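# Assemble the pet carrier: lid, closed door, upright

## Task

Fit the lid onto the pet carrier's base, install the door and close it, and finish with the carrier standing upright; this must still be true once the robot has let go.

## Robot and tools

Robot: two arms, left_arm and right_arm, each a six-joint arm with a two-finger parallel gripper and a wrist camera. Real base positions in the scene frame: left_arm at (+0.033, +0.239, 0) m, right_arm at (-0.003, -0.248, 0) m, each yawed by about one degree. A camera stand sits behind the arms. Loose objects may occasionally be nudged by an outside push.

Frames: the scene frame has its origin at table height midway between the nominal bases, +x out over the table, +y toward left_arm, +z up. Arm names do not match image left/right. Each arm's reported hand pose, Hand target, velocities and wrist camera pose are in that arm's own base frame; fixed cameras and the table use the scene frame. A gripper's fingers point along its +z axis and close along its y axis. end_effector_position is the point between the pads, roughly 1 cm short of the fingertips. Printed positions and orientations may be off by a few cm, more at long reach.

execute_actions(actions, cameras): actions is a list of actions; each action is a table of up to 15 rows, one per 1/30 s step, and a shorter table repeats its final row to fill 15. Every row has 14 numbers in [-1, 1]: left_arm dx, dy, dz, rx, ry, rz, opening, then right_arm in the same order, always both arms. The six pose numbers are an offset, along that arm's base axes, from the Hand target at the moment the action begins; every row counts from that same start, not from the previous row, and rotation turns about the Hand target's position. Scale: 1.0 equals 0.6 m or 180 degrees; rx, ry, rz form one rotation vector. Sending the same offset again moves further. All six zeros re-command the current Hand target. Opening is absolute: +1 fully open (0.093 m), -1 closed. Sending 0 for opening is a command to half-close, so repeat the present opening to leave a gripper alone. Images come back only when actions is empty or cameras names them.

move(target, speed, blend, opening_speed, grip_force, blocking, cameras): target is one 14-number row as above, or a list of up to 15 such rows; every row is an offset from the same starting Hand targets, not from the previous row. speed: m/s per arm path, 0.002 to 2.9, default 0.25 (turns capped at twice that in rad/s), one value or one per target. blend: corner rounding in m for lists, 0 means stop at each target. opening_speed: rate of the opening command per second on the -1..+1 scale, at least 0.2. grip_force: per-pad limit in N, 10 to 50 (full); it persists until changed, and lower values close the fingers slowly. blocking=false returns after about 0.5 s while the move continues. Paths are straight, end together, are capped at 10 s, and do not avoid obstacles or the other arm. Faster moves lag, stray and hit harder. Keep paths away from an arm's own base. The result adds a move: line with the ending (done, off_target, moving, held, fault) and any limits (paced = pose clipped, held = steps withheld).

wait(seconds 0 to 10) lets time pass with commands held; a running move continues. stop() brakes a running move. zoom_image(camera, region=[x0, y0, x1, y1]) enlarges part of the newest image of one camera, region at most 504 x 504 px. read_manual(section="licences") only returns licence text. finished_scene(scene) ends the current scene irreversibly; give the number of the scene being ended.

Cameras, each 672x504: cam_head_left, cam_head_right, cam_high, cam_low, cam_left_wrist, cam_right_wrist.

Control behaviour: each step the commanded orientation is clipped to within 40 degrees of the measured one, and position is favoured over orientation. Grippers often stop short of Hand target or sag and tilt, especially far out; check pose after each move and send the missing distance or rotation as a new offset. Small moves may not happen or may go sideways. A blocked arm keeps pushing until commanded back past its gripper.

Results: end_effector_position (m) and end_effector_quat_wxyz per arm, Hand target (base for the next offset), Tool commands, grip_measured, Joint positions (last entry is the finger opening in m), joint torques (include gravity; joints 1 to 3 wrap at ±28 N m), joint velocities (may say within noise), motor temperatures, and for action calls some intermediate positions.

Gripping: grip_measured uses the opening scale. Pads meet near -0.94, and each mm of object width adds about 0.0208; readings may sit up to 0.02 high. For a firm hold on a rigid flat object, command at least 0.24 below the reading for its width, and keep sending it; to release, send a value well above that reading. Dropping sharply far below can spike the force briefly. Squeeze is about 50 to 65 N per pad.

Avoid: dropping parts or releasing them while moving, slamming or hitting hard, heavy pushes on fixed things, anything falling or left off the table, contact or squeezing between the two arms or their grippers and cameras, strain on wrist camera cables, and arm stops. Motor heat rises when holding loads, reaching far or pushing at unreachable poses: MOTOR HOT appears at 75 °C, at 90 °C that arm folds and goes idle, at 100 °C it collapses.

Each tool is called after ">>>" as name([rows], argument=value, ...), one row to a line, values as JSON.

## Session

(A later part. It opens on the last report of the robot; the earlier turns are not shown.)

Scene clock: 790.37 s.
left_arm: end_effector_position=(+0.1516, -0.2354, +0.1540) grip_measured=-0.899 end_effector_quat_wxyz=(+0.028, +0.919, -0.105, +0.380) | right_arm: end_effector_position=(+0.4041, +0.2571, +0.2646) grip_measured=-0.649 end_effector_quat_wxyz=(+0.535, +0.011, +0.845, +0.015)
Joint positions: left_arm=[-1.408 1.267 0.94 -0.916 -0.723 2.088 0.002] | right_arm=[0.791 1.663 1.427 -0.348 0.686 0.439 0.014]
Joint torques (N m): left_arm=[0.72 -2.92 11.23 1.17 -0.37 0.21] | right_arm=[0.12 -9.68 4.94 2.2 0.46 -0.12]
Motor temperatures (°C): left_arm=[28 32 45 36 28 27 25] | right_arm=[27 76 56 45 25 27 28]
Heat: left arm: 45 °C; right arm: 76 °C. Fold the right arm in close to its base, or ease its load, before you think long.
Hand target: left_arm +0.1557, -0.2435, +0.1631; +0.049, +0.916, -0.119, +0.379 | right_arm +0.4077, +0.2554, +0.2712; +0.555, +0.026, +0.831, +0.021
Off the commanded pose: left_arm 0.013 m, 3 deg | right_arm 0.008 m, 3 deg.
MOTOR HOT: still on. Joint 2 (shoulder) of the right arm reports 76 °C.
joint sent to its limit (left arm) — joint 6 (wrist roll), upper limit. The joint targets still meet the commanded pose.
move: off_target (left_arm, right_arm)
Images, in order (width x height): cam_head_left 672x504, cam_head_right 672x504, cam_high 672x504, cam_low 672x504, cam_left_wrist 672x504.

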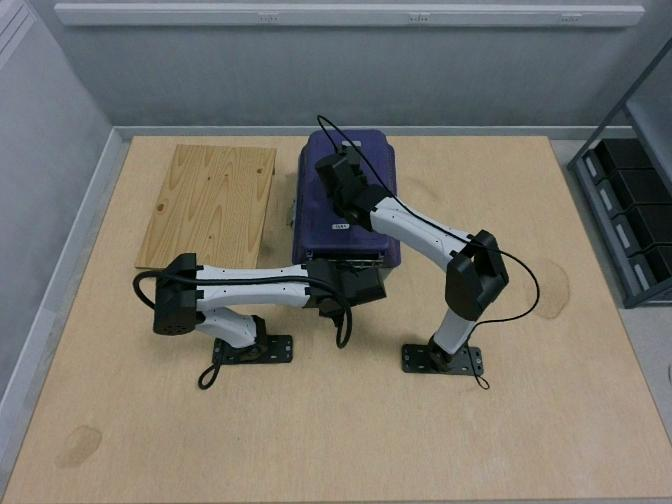

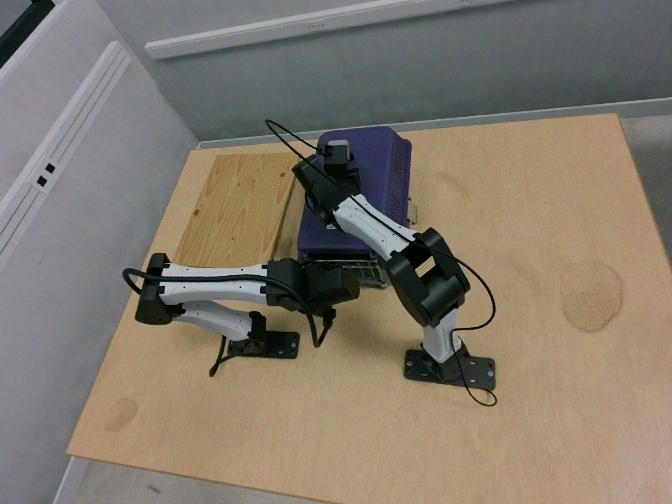

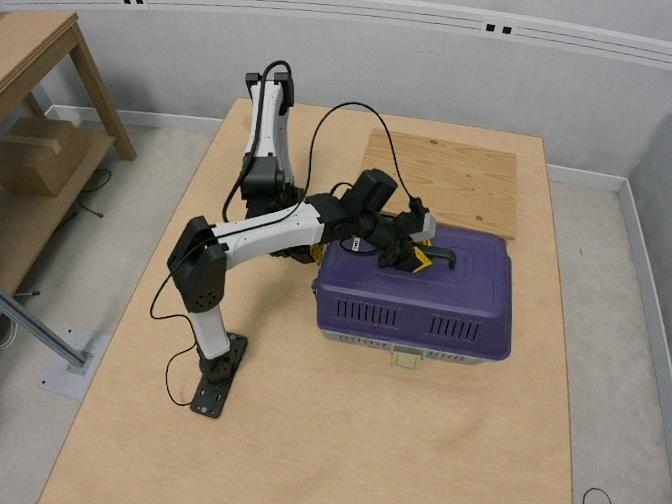

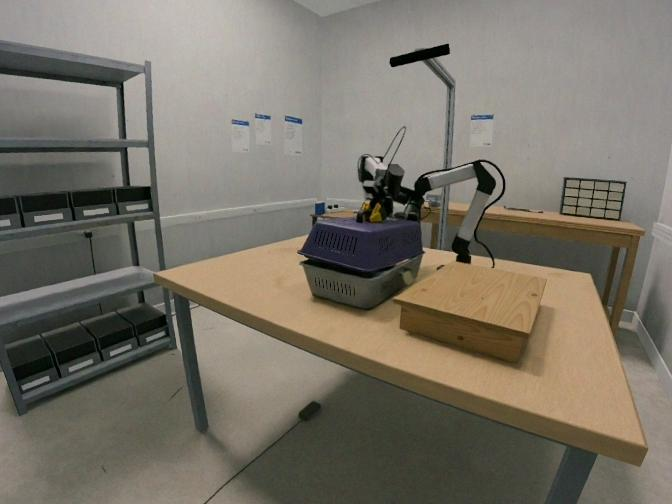

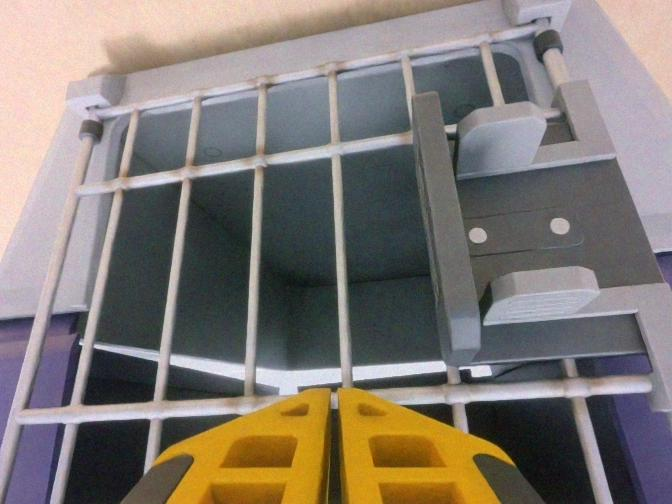

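>>> move(target=[0,0,0,0,0,0,-0.9,0,0,0.05,0,0,0,-1], speed=0.08)

>>> move(target=[0.009,0,0,0,0,0,-0.9,0,0,0,0,0,0,-1], speed=0.04, cameras=["cam_high","cam_head_left","cam_head_right","cam_left_wrist"])

>>> zoom_image(camera="cam_high", region=[300, 265, 330, 300])

>>> zoom_image(camera="cam_head_right", region=[360, 240, 390, 290])

>>> zoom_image(camera="cam_head_right", region=[296, 240, 326, 270])

Scene clock: 836.47 s.
left_arm: end_effector_position=(+0.1514, -0.2359, +0.1544) grip_measured=-0.899 end_effector_quat_wxyz=(+0.029, +0.919, -0.105, +0.379) | right_arm: end_effector_position=(+0.4013, +0.2537, +0.2710) grip_measured=-0.649 end_effector_quat_wxyz=(+0.526, +0.006, +0.851, +0.004)
Joint positions: left_arm=[-1.408 1.267 0.942 -0.916 -0.72 2.088 0.002] | right_arm=[0.791 1.663 1.473 -0.428 0.689 0.439 0.014]
Joint torques (N m): left_arm=[0.73 -2.92 11.06 1.17 -0.39 0.21] | right_arm=[0.18 -9.81 10.51 1.85 0.45 -0.13]
Motor temperatures (°C): left_arm=[28 32 46 35 28 27 25] | right_arm=[27 67 51 47 25 27 28]
Heat: left arm: 46 °C; right arm: 67 °C.
Hand target: left_arm +0.1557, -0.2435, +0.1632; +0.049, +0.916, -0.119, +0.379 | right_arm +0.4077, +0.2554, +0.3012; +0.555, +0.026, +0.831, +0.021
Off the commanded pose: left_arm 0.012 m, 3 deg | right_arm 0.031 m, 5 deg.
MOTOR HOT: cleared for the motors of the right arm.
joint sent to its limit (left arm) — joint 6 (wrist roll), upper limit. The joint targets still meet the commanded pose.
move: off_target (left_arm, right_arm)

Scene clock: 837.40 s.
left_arm: end_effector_position=(+0.1558, -0.2356, +0.1536) grip_measured=-0.899 end_effector_quat_wxyz=(+0.025, +0.920, -0.098, +0.378) | right_arm: end_effector_position=(+0.4012, +0.2519, +0.2712) grip_measured=-0.649 end_effector_quat_wxyz=(+0.525, +0.006, +0.851, +0.000)
Joint positions: left_arm=[-1.39 1.278 0.948 -0.912 -0.719 2.088 0.002] | right_arm=[0.79 1.663 1.477 -0.438 0.694 0.439 0.014]
Joint torques (N m): left_arm=[0.77 -2.95 11.23 1.19 -0.45 0.21] | right_arm=[0.29 -9.87 10.18 1.94 0.41 -0.13]
Motor temperatures (°C): left_arm=[28 32 46 35 28 27 25] | right_arm=[27 67 51 47 25 27 28]
Heat: left arm: 46 °C; right arm: 67 °C.
Hand target: left_arm +0.1611, -0.2435, +0.1633; +0.050, +0.916, -0.119, +0.379 | right_arm +0.4078, +0.2554, +0.3012; +0.555, +0.027, +0.831, +0.022
Off the commanded pose: left_arm 0.014 m, 4 deg | right_arm 0.031 m, 5 deg.
joint sent to its limit (left arm) — joint 6 (wrist roll), upper limit. The joint targets are off in orientation, not in position.
move: off_target (left_arm, right_arm)
Images, in order (width x height): cam_head_left 672x504, cam_head_right 672x504, cam_high 672x504, cam_left_wrist 672x504.

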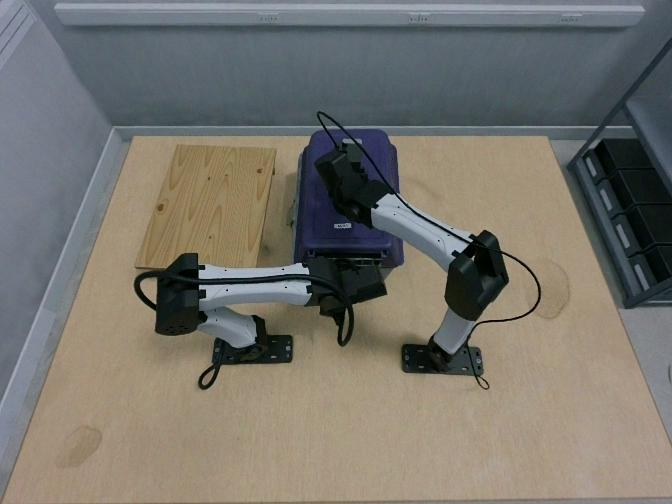

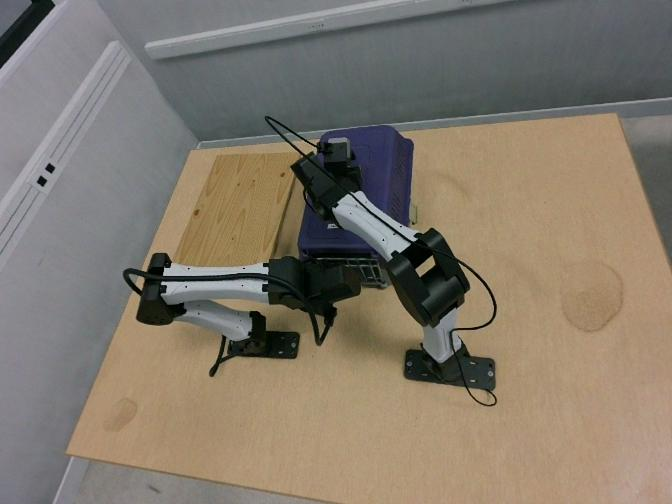

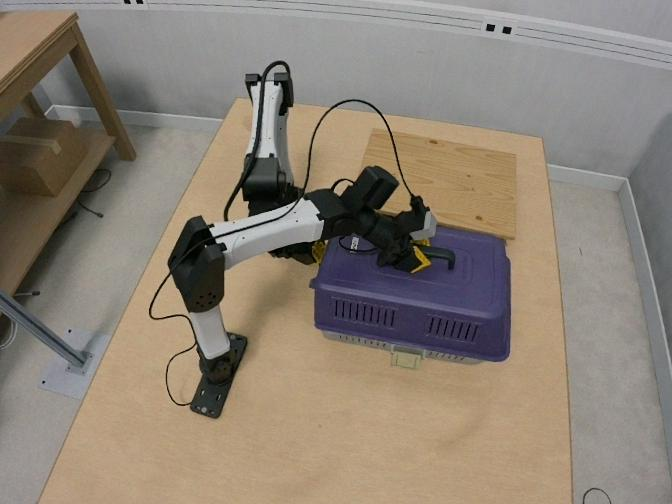

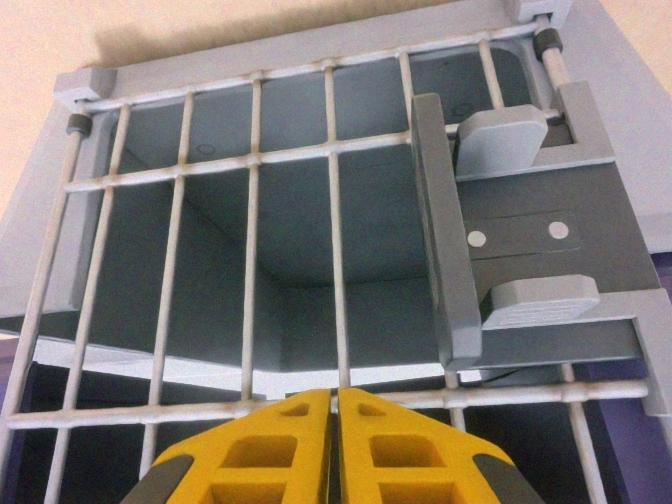

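Scaled by 14.400 from the camera's 672x504 image, which has a finer 960x720 frame.

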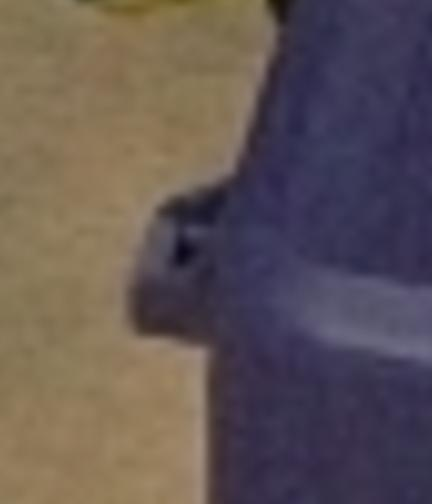

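Scaled by 10.080 from the camera's 672x504 image, which has a finer 960x720 frame.

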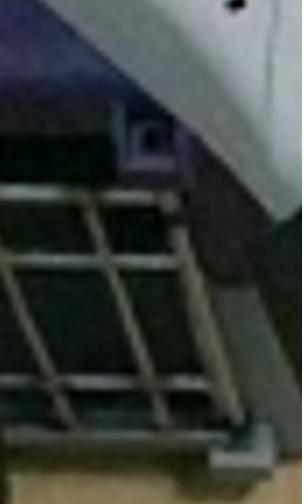

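Scaled by 16.800 from the camera's 672x504 image, which has a finer 960x720 frame.

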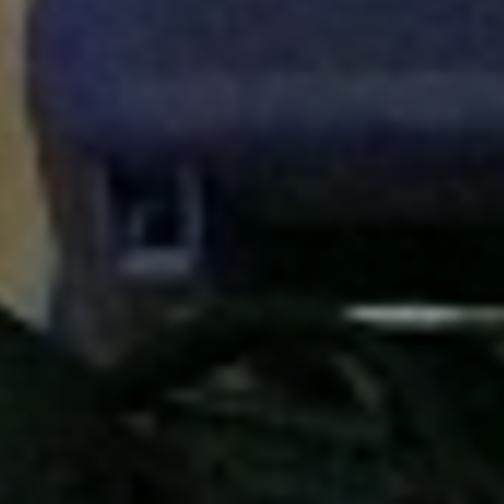

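>>> move(target=[0,0,0,0,0,0,-0.9,0.0145,0.006,0,0,0,0,-1], speed=0.04, cameras=["cam_high","cam_head_left","cam_head_right"])

>>> zoom_image(camera="cam_high", region=[300, 265, 330, 300])

>>> zoom_image(camera="cam_head_right", region=[360, 240, 390, 290])

>>> zoom_image(camera="cam_head_right", region=[296, 240, 326, 270])

Scene clock: 855.47 s.
left_arm: end_effector_position=(+0.1558, -0.2356, +0.1536) grip_measured=-0.899 end_effector_quat_wxyz=(+0.025, +0.920, -0.098, +0.378) | right_arm: end_effector_position=(+0.4057, +0.2574, +0.2689) grip_measured=-0.649 end_effector_quat_wxyz=(+0.522, +0.004, +0.853, +0.000)
Joint positions: left_arm=[-1.39 1.278 0.948 -0.912 -0.719 2.088 0.002] | right_arm=[0.79 1.69 1.503 -0.441 0.688 0.438 0.014]
Joint torques (N m): left_arm=[0.79 -2.95 11.23 1.18 -0.45 0.21] | right_arm=[-0.53 -9.84 10.74 1.99 0.38 -0.2]
Motor temperatures (°C): left_arm=[28 32 45 35 28 27 25] | right_arm=[27 66 53 46 25 27 28]
Heat: left arm: 45 °C; right arm: 66 °C.
Hand target: left_arm +0.1611, -0.2435, +0.1633; +0.049, +0.916, -0.119, +0.379 | right_arm +0.4164, +0.2590, +0.3012; +0.555, +0.026, +0.831, +0.022
Off the commanded pose: left_arm 0.014 m, 4 deg | right_arm 0.034 m, 6 deg.
joint sent to its limit (left arm) — joint 6 (wrist roll), upper limit. The joint targets are off in orientation, not in position.
move: off_target (left_arm, right_arm)
Images, in order (width x height): cam_head_left 672x504, cam_head_right 672x504, cam_high 672x504.

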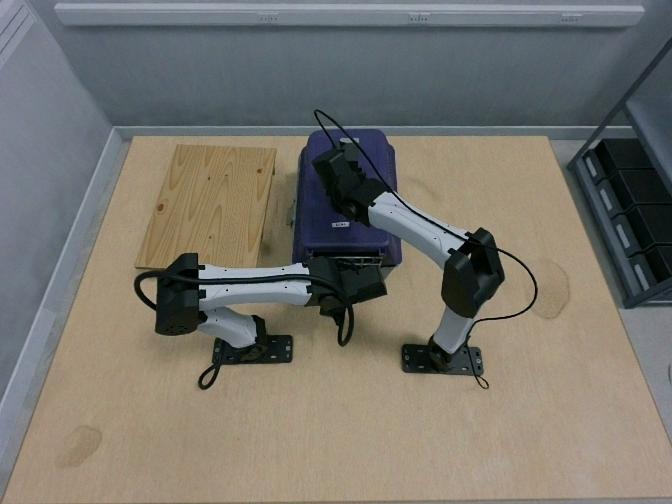

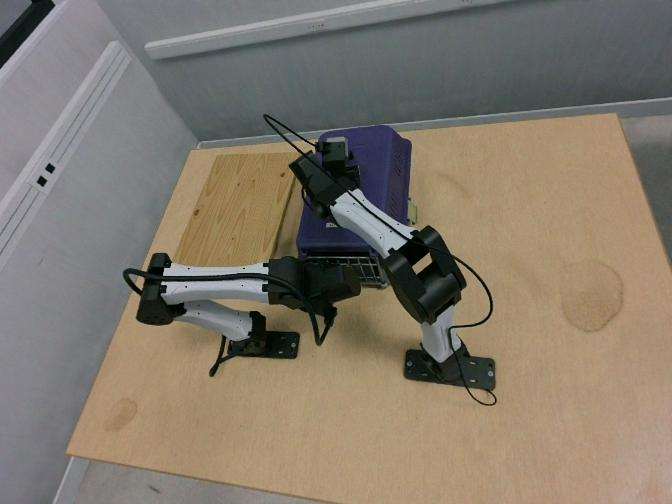

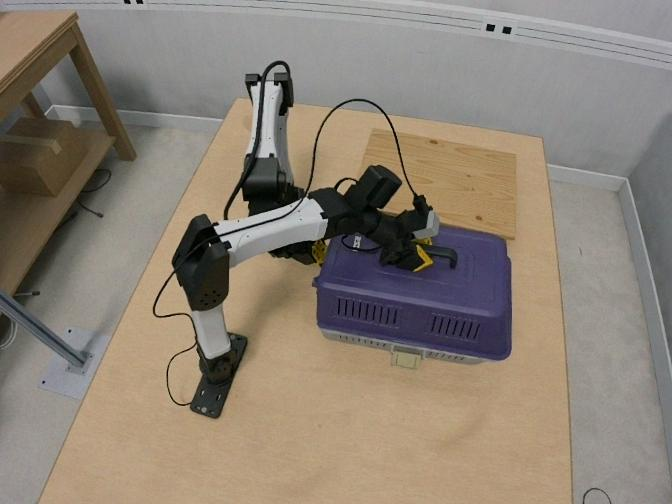

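Scaled by 14.400 from the camera's 672x504 image, which has a finer 960x720 frame.

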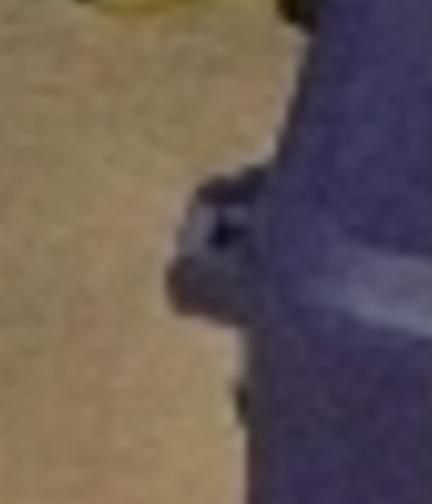

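Scaled by 10.080 from the camera's 672x504 image, which has a finer 960x720 frame.

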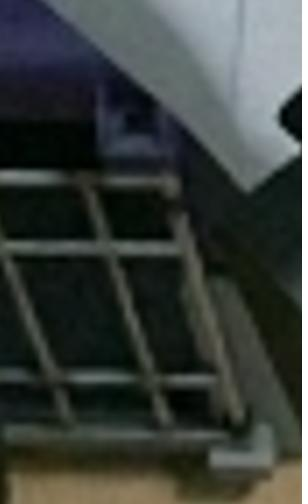

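Scaled by 16.800 from the camera's 672x504 image, which has a finer 960x720 frame.

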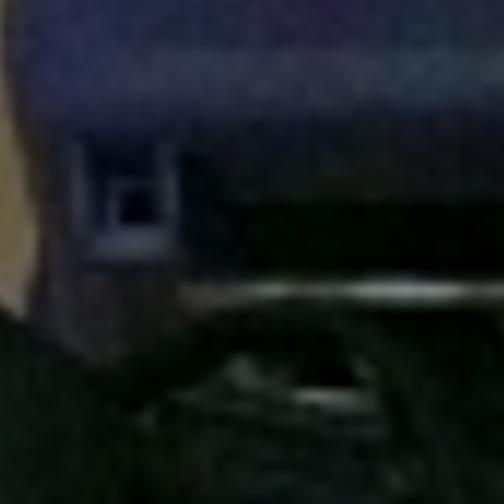

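>>> zoom_image(camera="cam_head_left", region=[360, 240, 400, 290])

>>> zoom_image(camera="cam_head_left", region=[290, 235, 330, 285])

>>> zoom_image(camera="cam_head_right", region=[290, 230, 400, 295])

Scaled by 10.080 from the camera's 672x504 image, which has a finer 960x720 frame.

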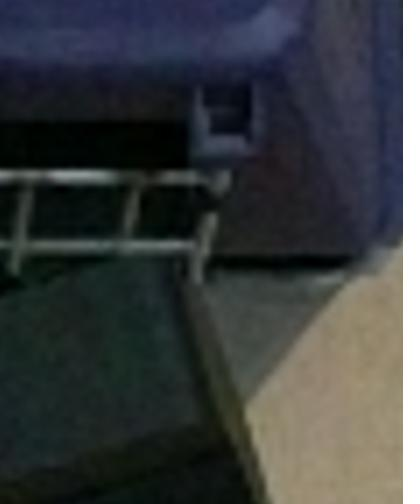

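Scaled by 10.080 from the camera's 672x504 image, which has a finer 960x720 frame.

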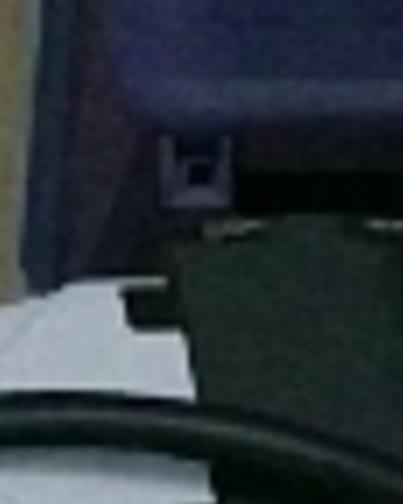

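Scaled by 4.582 from the camera's 672x504 image, which has a finer 960x720 frame.

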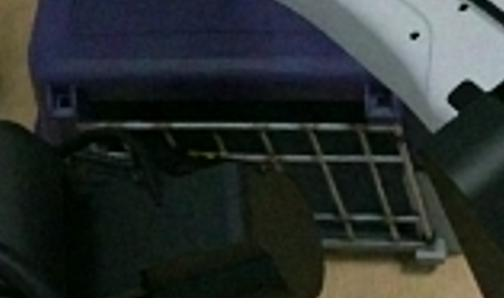

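>>> move(target=[0,0,0,0,0,0,-0.9,0,0,-0.045,0,0,0,-1], speed=0.03, cameras=["cam_high","cam_head_left","cam_head_right","cam_low"])

>>> zoom_image(camera="cam_high", region=[300, 265, 330, 300])

>>> zoom_image(camera="cam_head_right", region=[290, 230, 400, 295])

>>> zoom_image(camera="cam_head_left", region=[360, 240, 400, 290])

>>> zoom_image(camera="cam_low", region=[250, 160, 460, 320])

Scene clock: 895.23 s.
left_arm: end_effector_position=(+0.1558, -0.2356, +0.1536) grip_measured=-0.899 end_effector_quat_wxyz=(+0.025, +0.920, -0.098, +0.378) | right_arm: end_effector_position=(+0.4091, +0.2617, +0.2593) grip_measured=-0.649 end_effector_quat_wxyz=(+0.526, +0.005, +0.850, +0.017)
Joint positions: left_arm=[-1.39 1.278 0.948 -0.912 -0.719 2.088 0.002] | right_arm=[0.784 1.69 1.451 -0.361 0.662 0.436 0.014]
Joint torques (N m): left_arm=[0.77 -2.95 11.23 1.18 -0.45 0.21] | right_arm=[-0.06 -9.68 6.58 2.24 0.6 -0.13]
Motor temperatures (°C): left_arm=[28 32 44 35 28 27 25] | right_arm=[27 61 64 46 25 27 28]
Heat: left arm: 44 °C; right arm: 64 °C.
Hand target: left_arm +0.1611, -0.2435, +0.1633; +0.049, +0.916, -0.119, +0.379 | right_arm +0.4164, +0.2590, +0.2743; +0.555, +0.027, +0.831, +0.022
Off the commanded pose: left_arm 0.014 m, 4 deg | right_arm 0.017 m, 5 deg.
joint sent to its limit (left arm) — joint 6 (wrist roll), upper limit. The joint targets are off in orientation, not in position.
move: off_target (left_arm, right_arm)
Images, in order (width x height): cam_head_left 672x504, cam_head_right 672x504, cam_high 672x504, cam_low 672x504.

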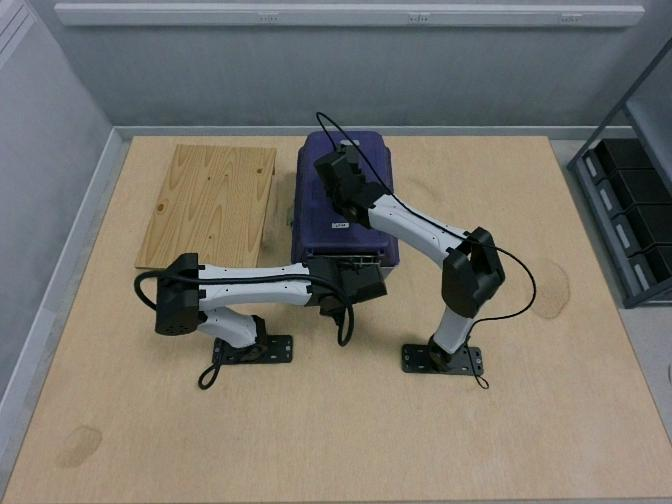

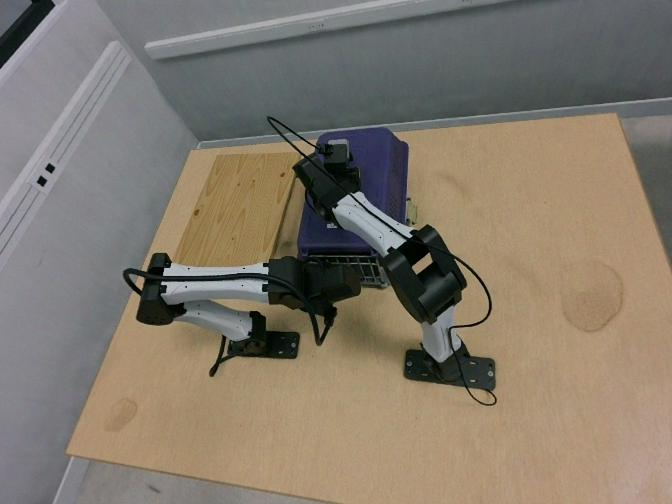

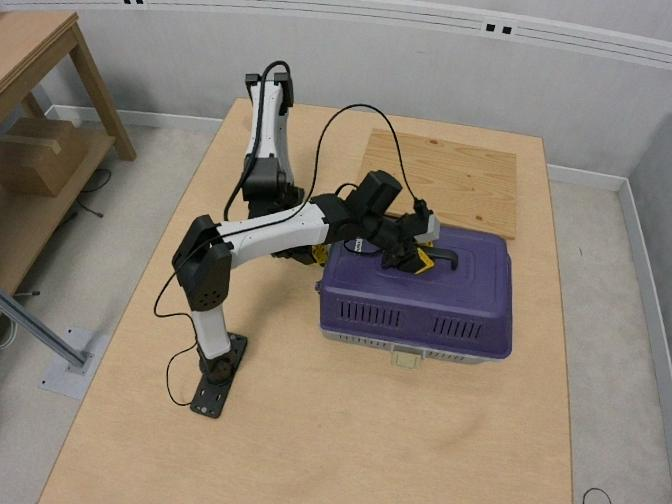

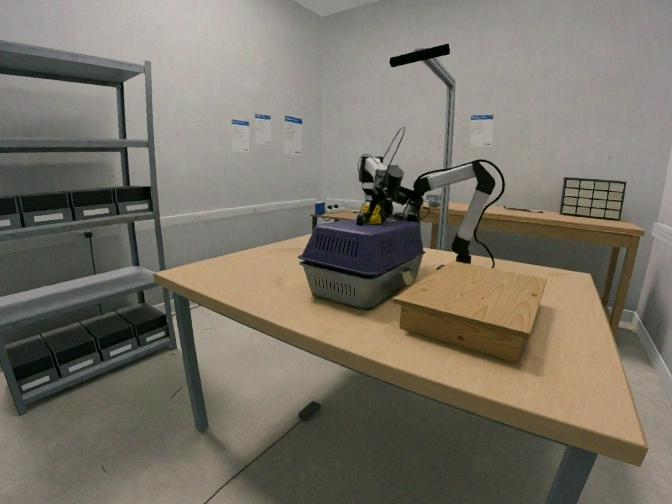

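Scaled by 14.400 from the camera's 672x504 image, which has a finer 960x720 frame.

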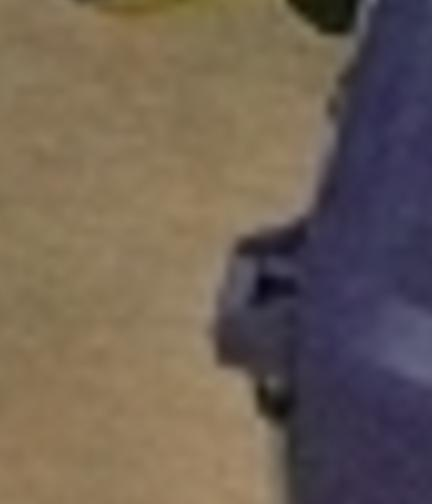

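Scaled by 4.582 from the camera's 672x504 image, which has a finer 960x720 frame.

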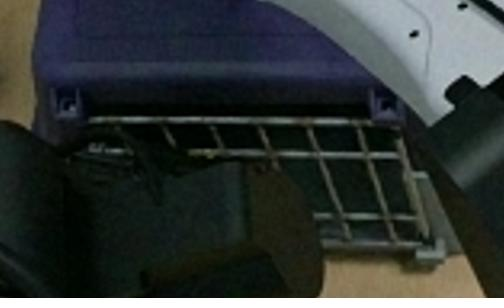

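Scaled by 10.080 from the camera's 672x504 image, which has a finer 960x720 frame.

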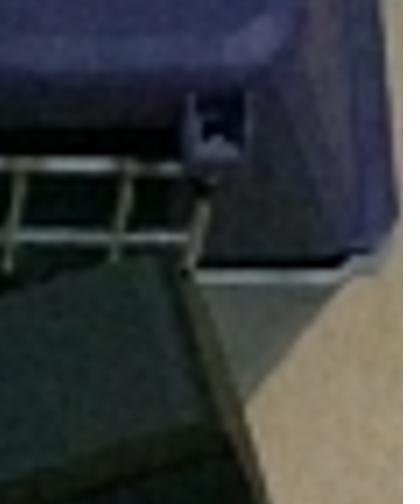

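Scaled by 2.400 from the camera's 672x504 image, which has a finer 960x720 frame.

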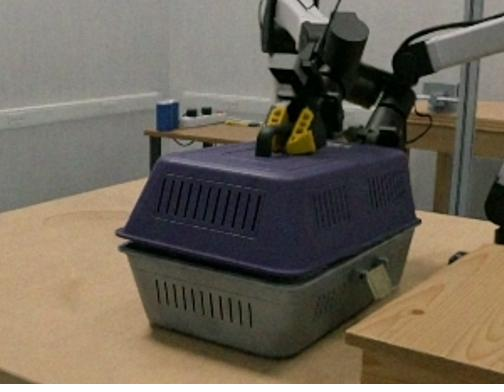

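>>> move(target=[0,0,0,0,0,0,-0.9,-0.012,-0.003,-0.04,0,0,-0.006,-1], speed=0.03, cameras=["cam_high","cam_head_left","cam_head_right","cam_low","cam_left_wrist"])

>>> zoom_image(camera="cam_high", region=[300, 265, 330, 300])

>>> zoom_image(camera="cam_head_right", region=[290, 230, 400, 295])

>>> zoom_image(camera="cam_head_left", region=[260, 110, 430, 310])

>>> zoom_image(camera="cam_low", region=[250, 160, 460, 320])

>>> zoom_image(camera="cam_high", region=[290, 200, 540, 390])

Scene clock: 908.87 s.
left_arm: end_effector_position=(+0.1558, -0.2356, +0.1536) grip_measured=-0.899 end_effector_quat_wxyz=(+0.025, +0.920, -0.098, +0.378) | right_arm: end_effector_position=(+0.4050, +0.2593, +0.2621) grip_measured=-0.649 end_effector_quat_wxyz=(+0.543, +0.014, +0.839, +0.032)
Joint positions: left_arm=[-1.39 1.278 0.948 -0.912 -0.719 2.088 0.002] | right_arm=[0.788 1.651 1.383 -0.279 0.667 0.437 0.014]
Joint torques (N m): left_arm=[0.79 -2.95 11.23 1.18 -0.45 0.21] | right_arm=[0.95 -6.8 3.9 2.2 0.77 0.07]
Motor temperatures (°C): left_arm=[28 32 44 34 28 27 25] | right_arm=[27 61 61 44 25 27 28]
Heat: left arm: 44 °C; right arm: 61 °C.
Hand target: left_arm +0.1611, -0.2435, +0.1633; +0.049, +0.916, -0.119, +0.379 | right_arm +0.4091, +0.2573, +0.2501; +0.555, +0.034, +0.831, +0.016
Off the commanded pose: left_arm 0.014 m, 4 deg | right_arm 0.013 m, 3 deg.
joint sent to its limit (left arm) — joint 6 (wrist roll), upper limit. The joint targets are off in orientation, not in position.
move: off_target (left_arm, right_arm)
Images, in order (width x height): cam_head_left 672x504, cam_head_right 672x504, cam_high 672x504, cam_low 672x504, cam_left_wrist 672x504.

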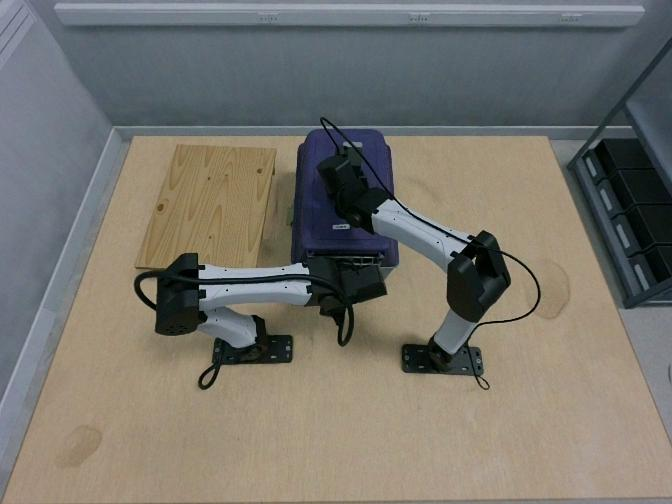

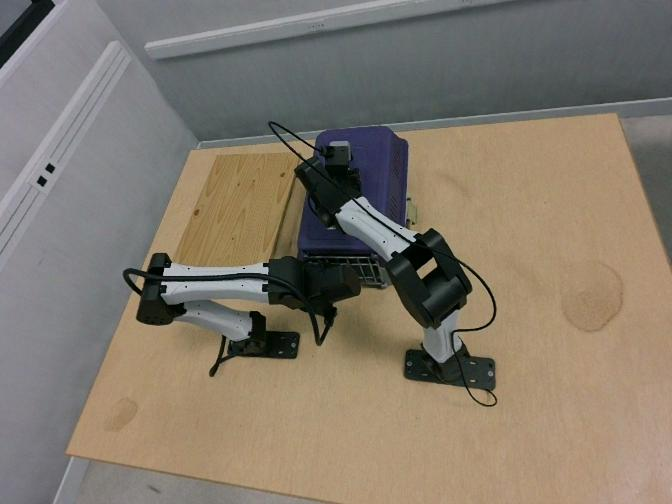

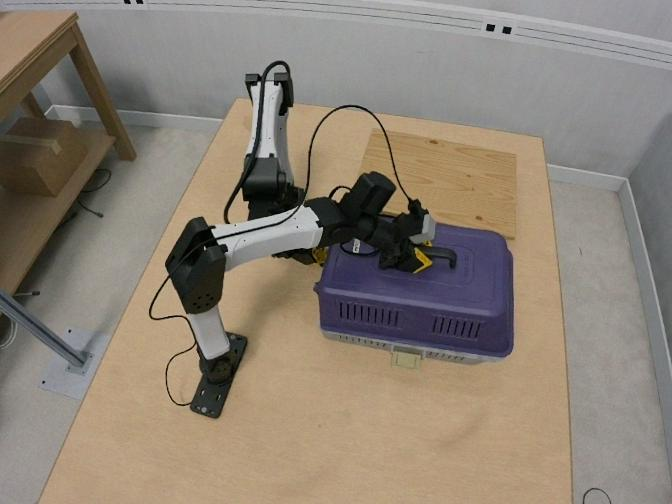

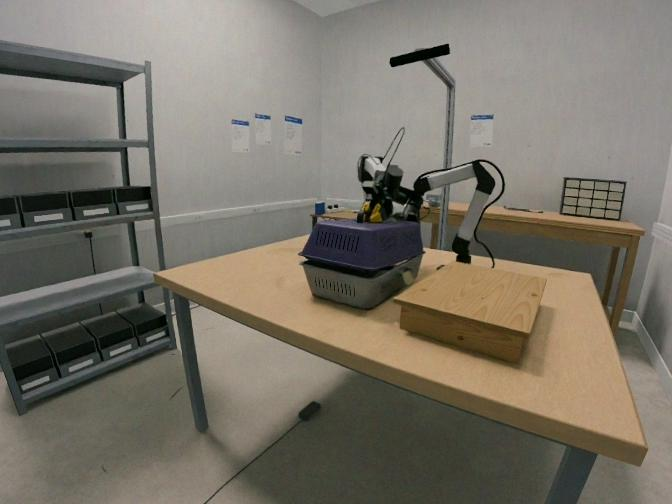

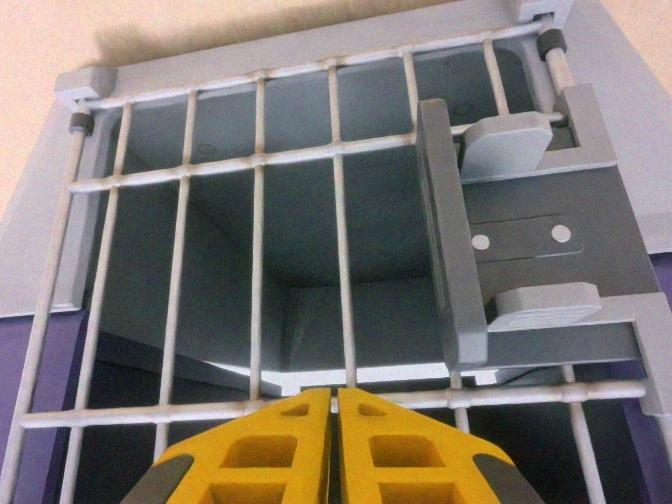

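Scaled by 14.400 from the camera's 672x504 image, which has a finer 960x720 frame.

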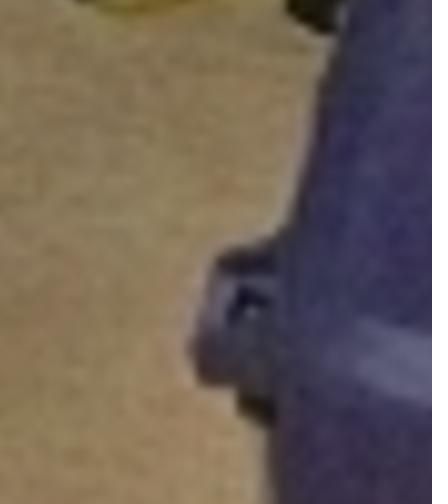

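Scaled by 4.582 from the camera's 672x504 image, which has a finer 960x720 frame.

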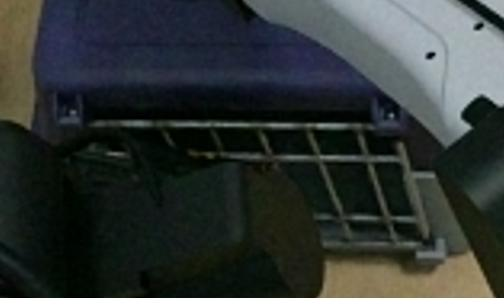

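Scaled by 2.520 from the camera's 672x504 image, which has a finer 960x720 frame.

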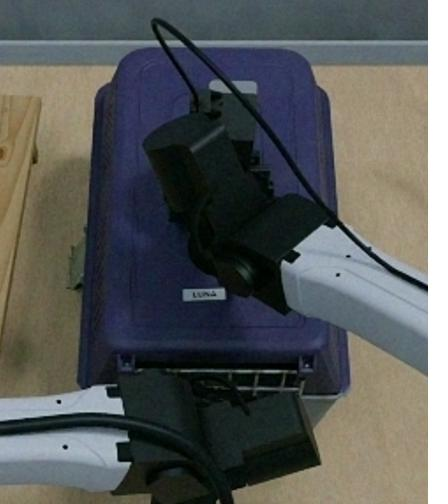

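Scaled by 2.400 from the camera's 672x504 image, which has a finer 960x720 frame.

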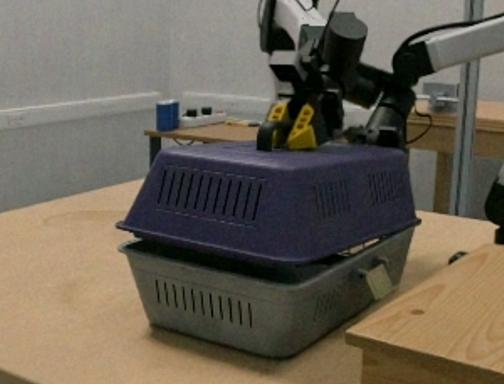

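Scaled by 2.016 from the camera's 672x504 image, which has a finer 960x720 frame.

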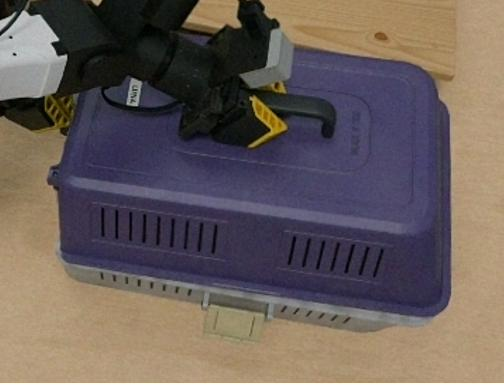

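>>> move(target=[0,0,0,0,0,0,-0.9,-0.002,0.003,-0.025,-0.024,0.0355,0.0132,-1], speed=0.03, cameras=["cam_high","cam_head_left","cam_head_right","cam_low","cam_left_wrist"])

>>> zoom_image(camera="cam_high", region=[300, 265, 330, 300])

>>> zoom_image(camera="cam_head_right", region=[290, 230, 400, 295])

>>> zoom_image(camera="cam_head_left", region=[260, 110, 430, 310])

>>> zoom_image(camera="cam_low", region=[250, 160, 460, 320])

>>> zoom_image(camera="cam_high", region=[290, 200, 540, 390])

Scene clock: 946.00 s.
left_arm: end_effector_position=(+0.1558, -0.2356, +0.1536) grip_measured=-0.899 end_effector_quat_wxyz=(+0.025, +0.920, -0.098, +0.378) | right_arm: end_effector_position=(+0.4082, +0.2600, +0.2551) grip_measured=-0.649 end_effector_quat_wxyz=(+0.526, +0.006, +0.850, +0.022)
Joint positions: left_arm=[-1.39 1.278 0.948 -0.912 -0.719 2.088 0.002] | right_arm=[0.78 1.681 1.424 -0.34 0.652 0.439 0.014]
Joint torques (N m): left_arm=[0.77 -2.96 11.23 1.18 -0.45 0.21] | right_arm=[0.65 -6.35 6.72 1.26 0.41 -0.11]
Motor temperatures (°C): left_arm=[28 31 45 34 28 27 25] | right_arm=[27 56 53 46 26 27 28]
Heat: left arm: 45 °C; right arm: 56 °C.
Hand target: left_arm +0.1611, -0.2435, +0.1633; +0.049, +0.916, -0.119, +0.379 | right_arm +0.4080, +0.2591, +0.2350; +0.508, -0.003, +0.861, -0.005
Off the commanded pose: left_arm 0.014 m, 4 deg | right_arm 0.020 m, 4 deg.
joint sent to its limit (left arm) — joint 6 (wrist roll), upper limit. The joint targets are off in orientation, not in position.
move: off_target (left_arm, right_arm)
Images, in order (width x height): cam_head_left 672x504, cam_head_right 672x504, cam_high 672x504, cam_low 672x504, cam_left_wrist 672x504.

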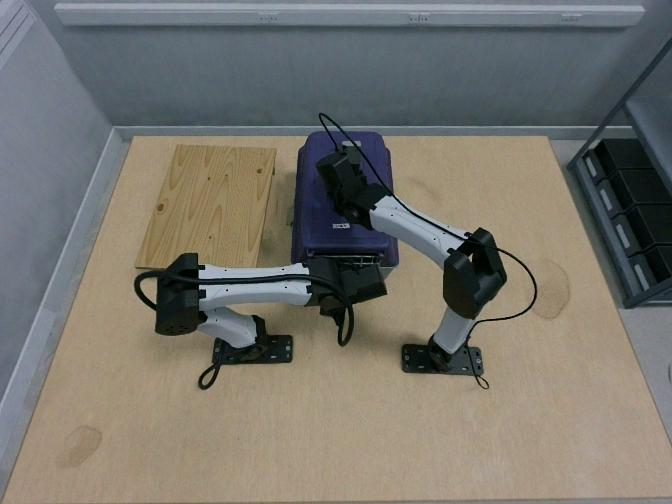

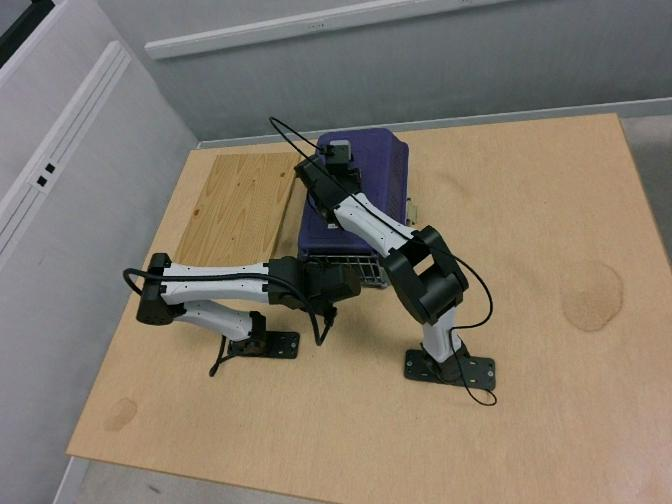

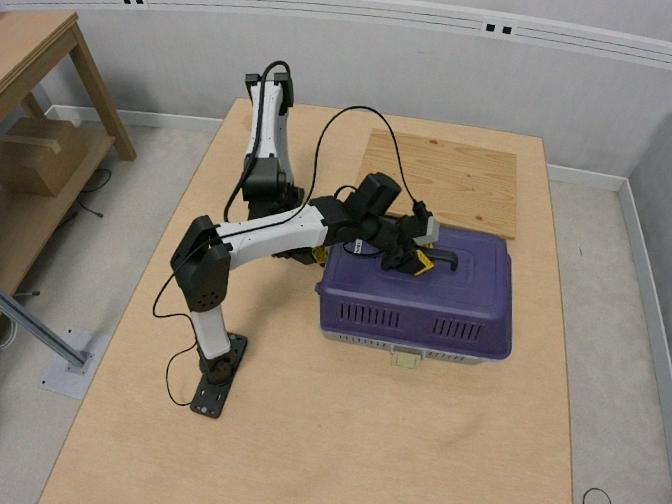

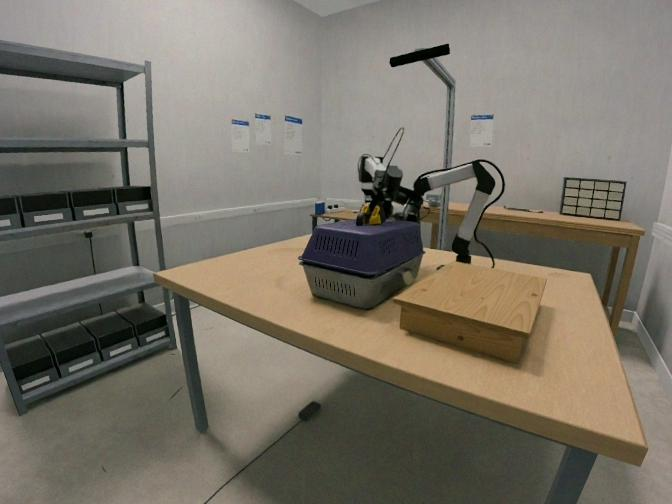

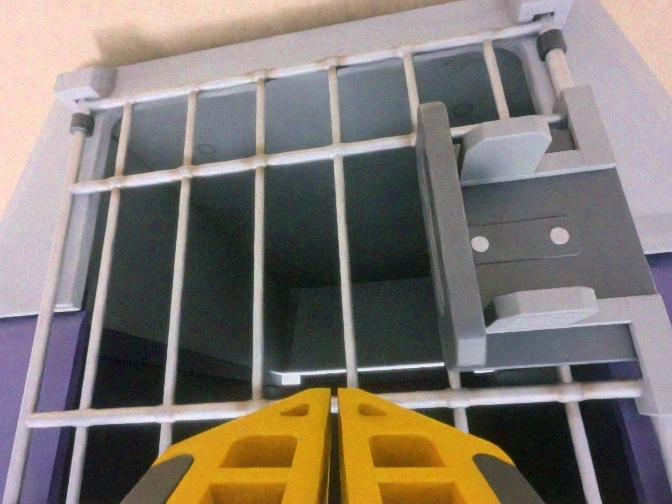

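Scaled by 14.400 from the camera's 672x504 image, which has a finer 960x720 frame.

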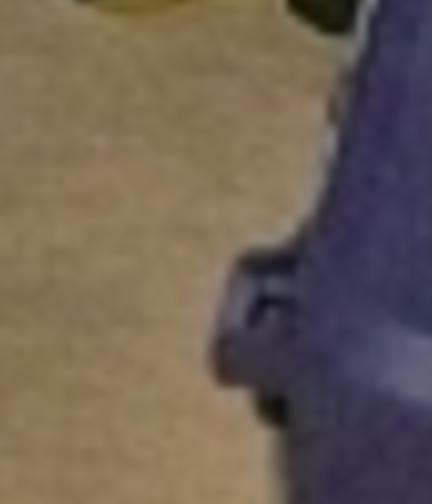

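Scaled by 4.582 from the camera's 672x504 image, which has a finer 960x720 frame.

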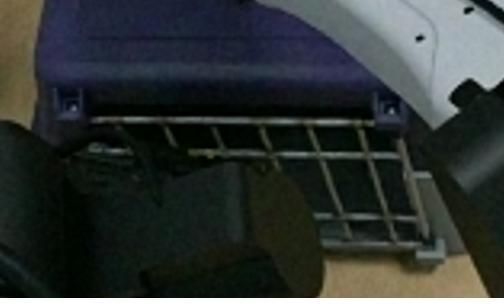

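Scaled by 2.520 from the camera's 672x504 image, which has a finer 960x720 frame.

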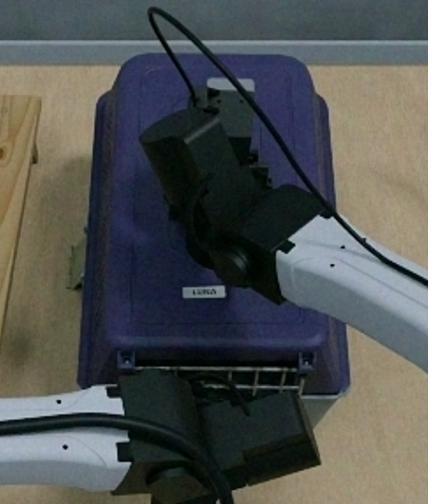

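Scaled by 2.400 from the camera's 672x504 image, which has a finer 960x720 frame.

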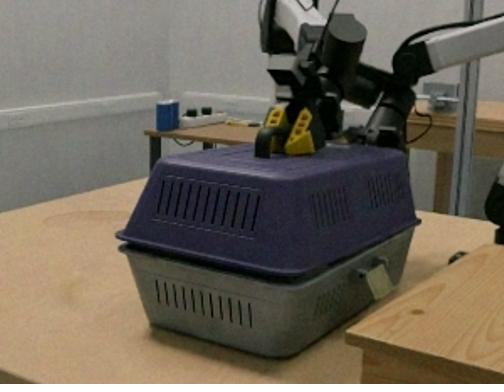

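Scaled by 2.016 from the camera's 672x504 image, which has a finer 960x720 frame.

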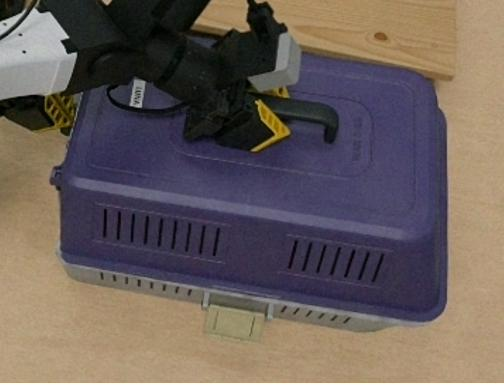

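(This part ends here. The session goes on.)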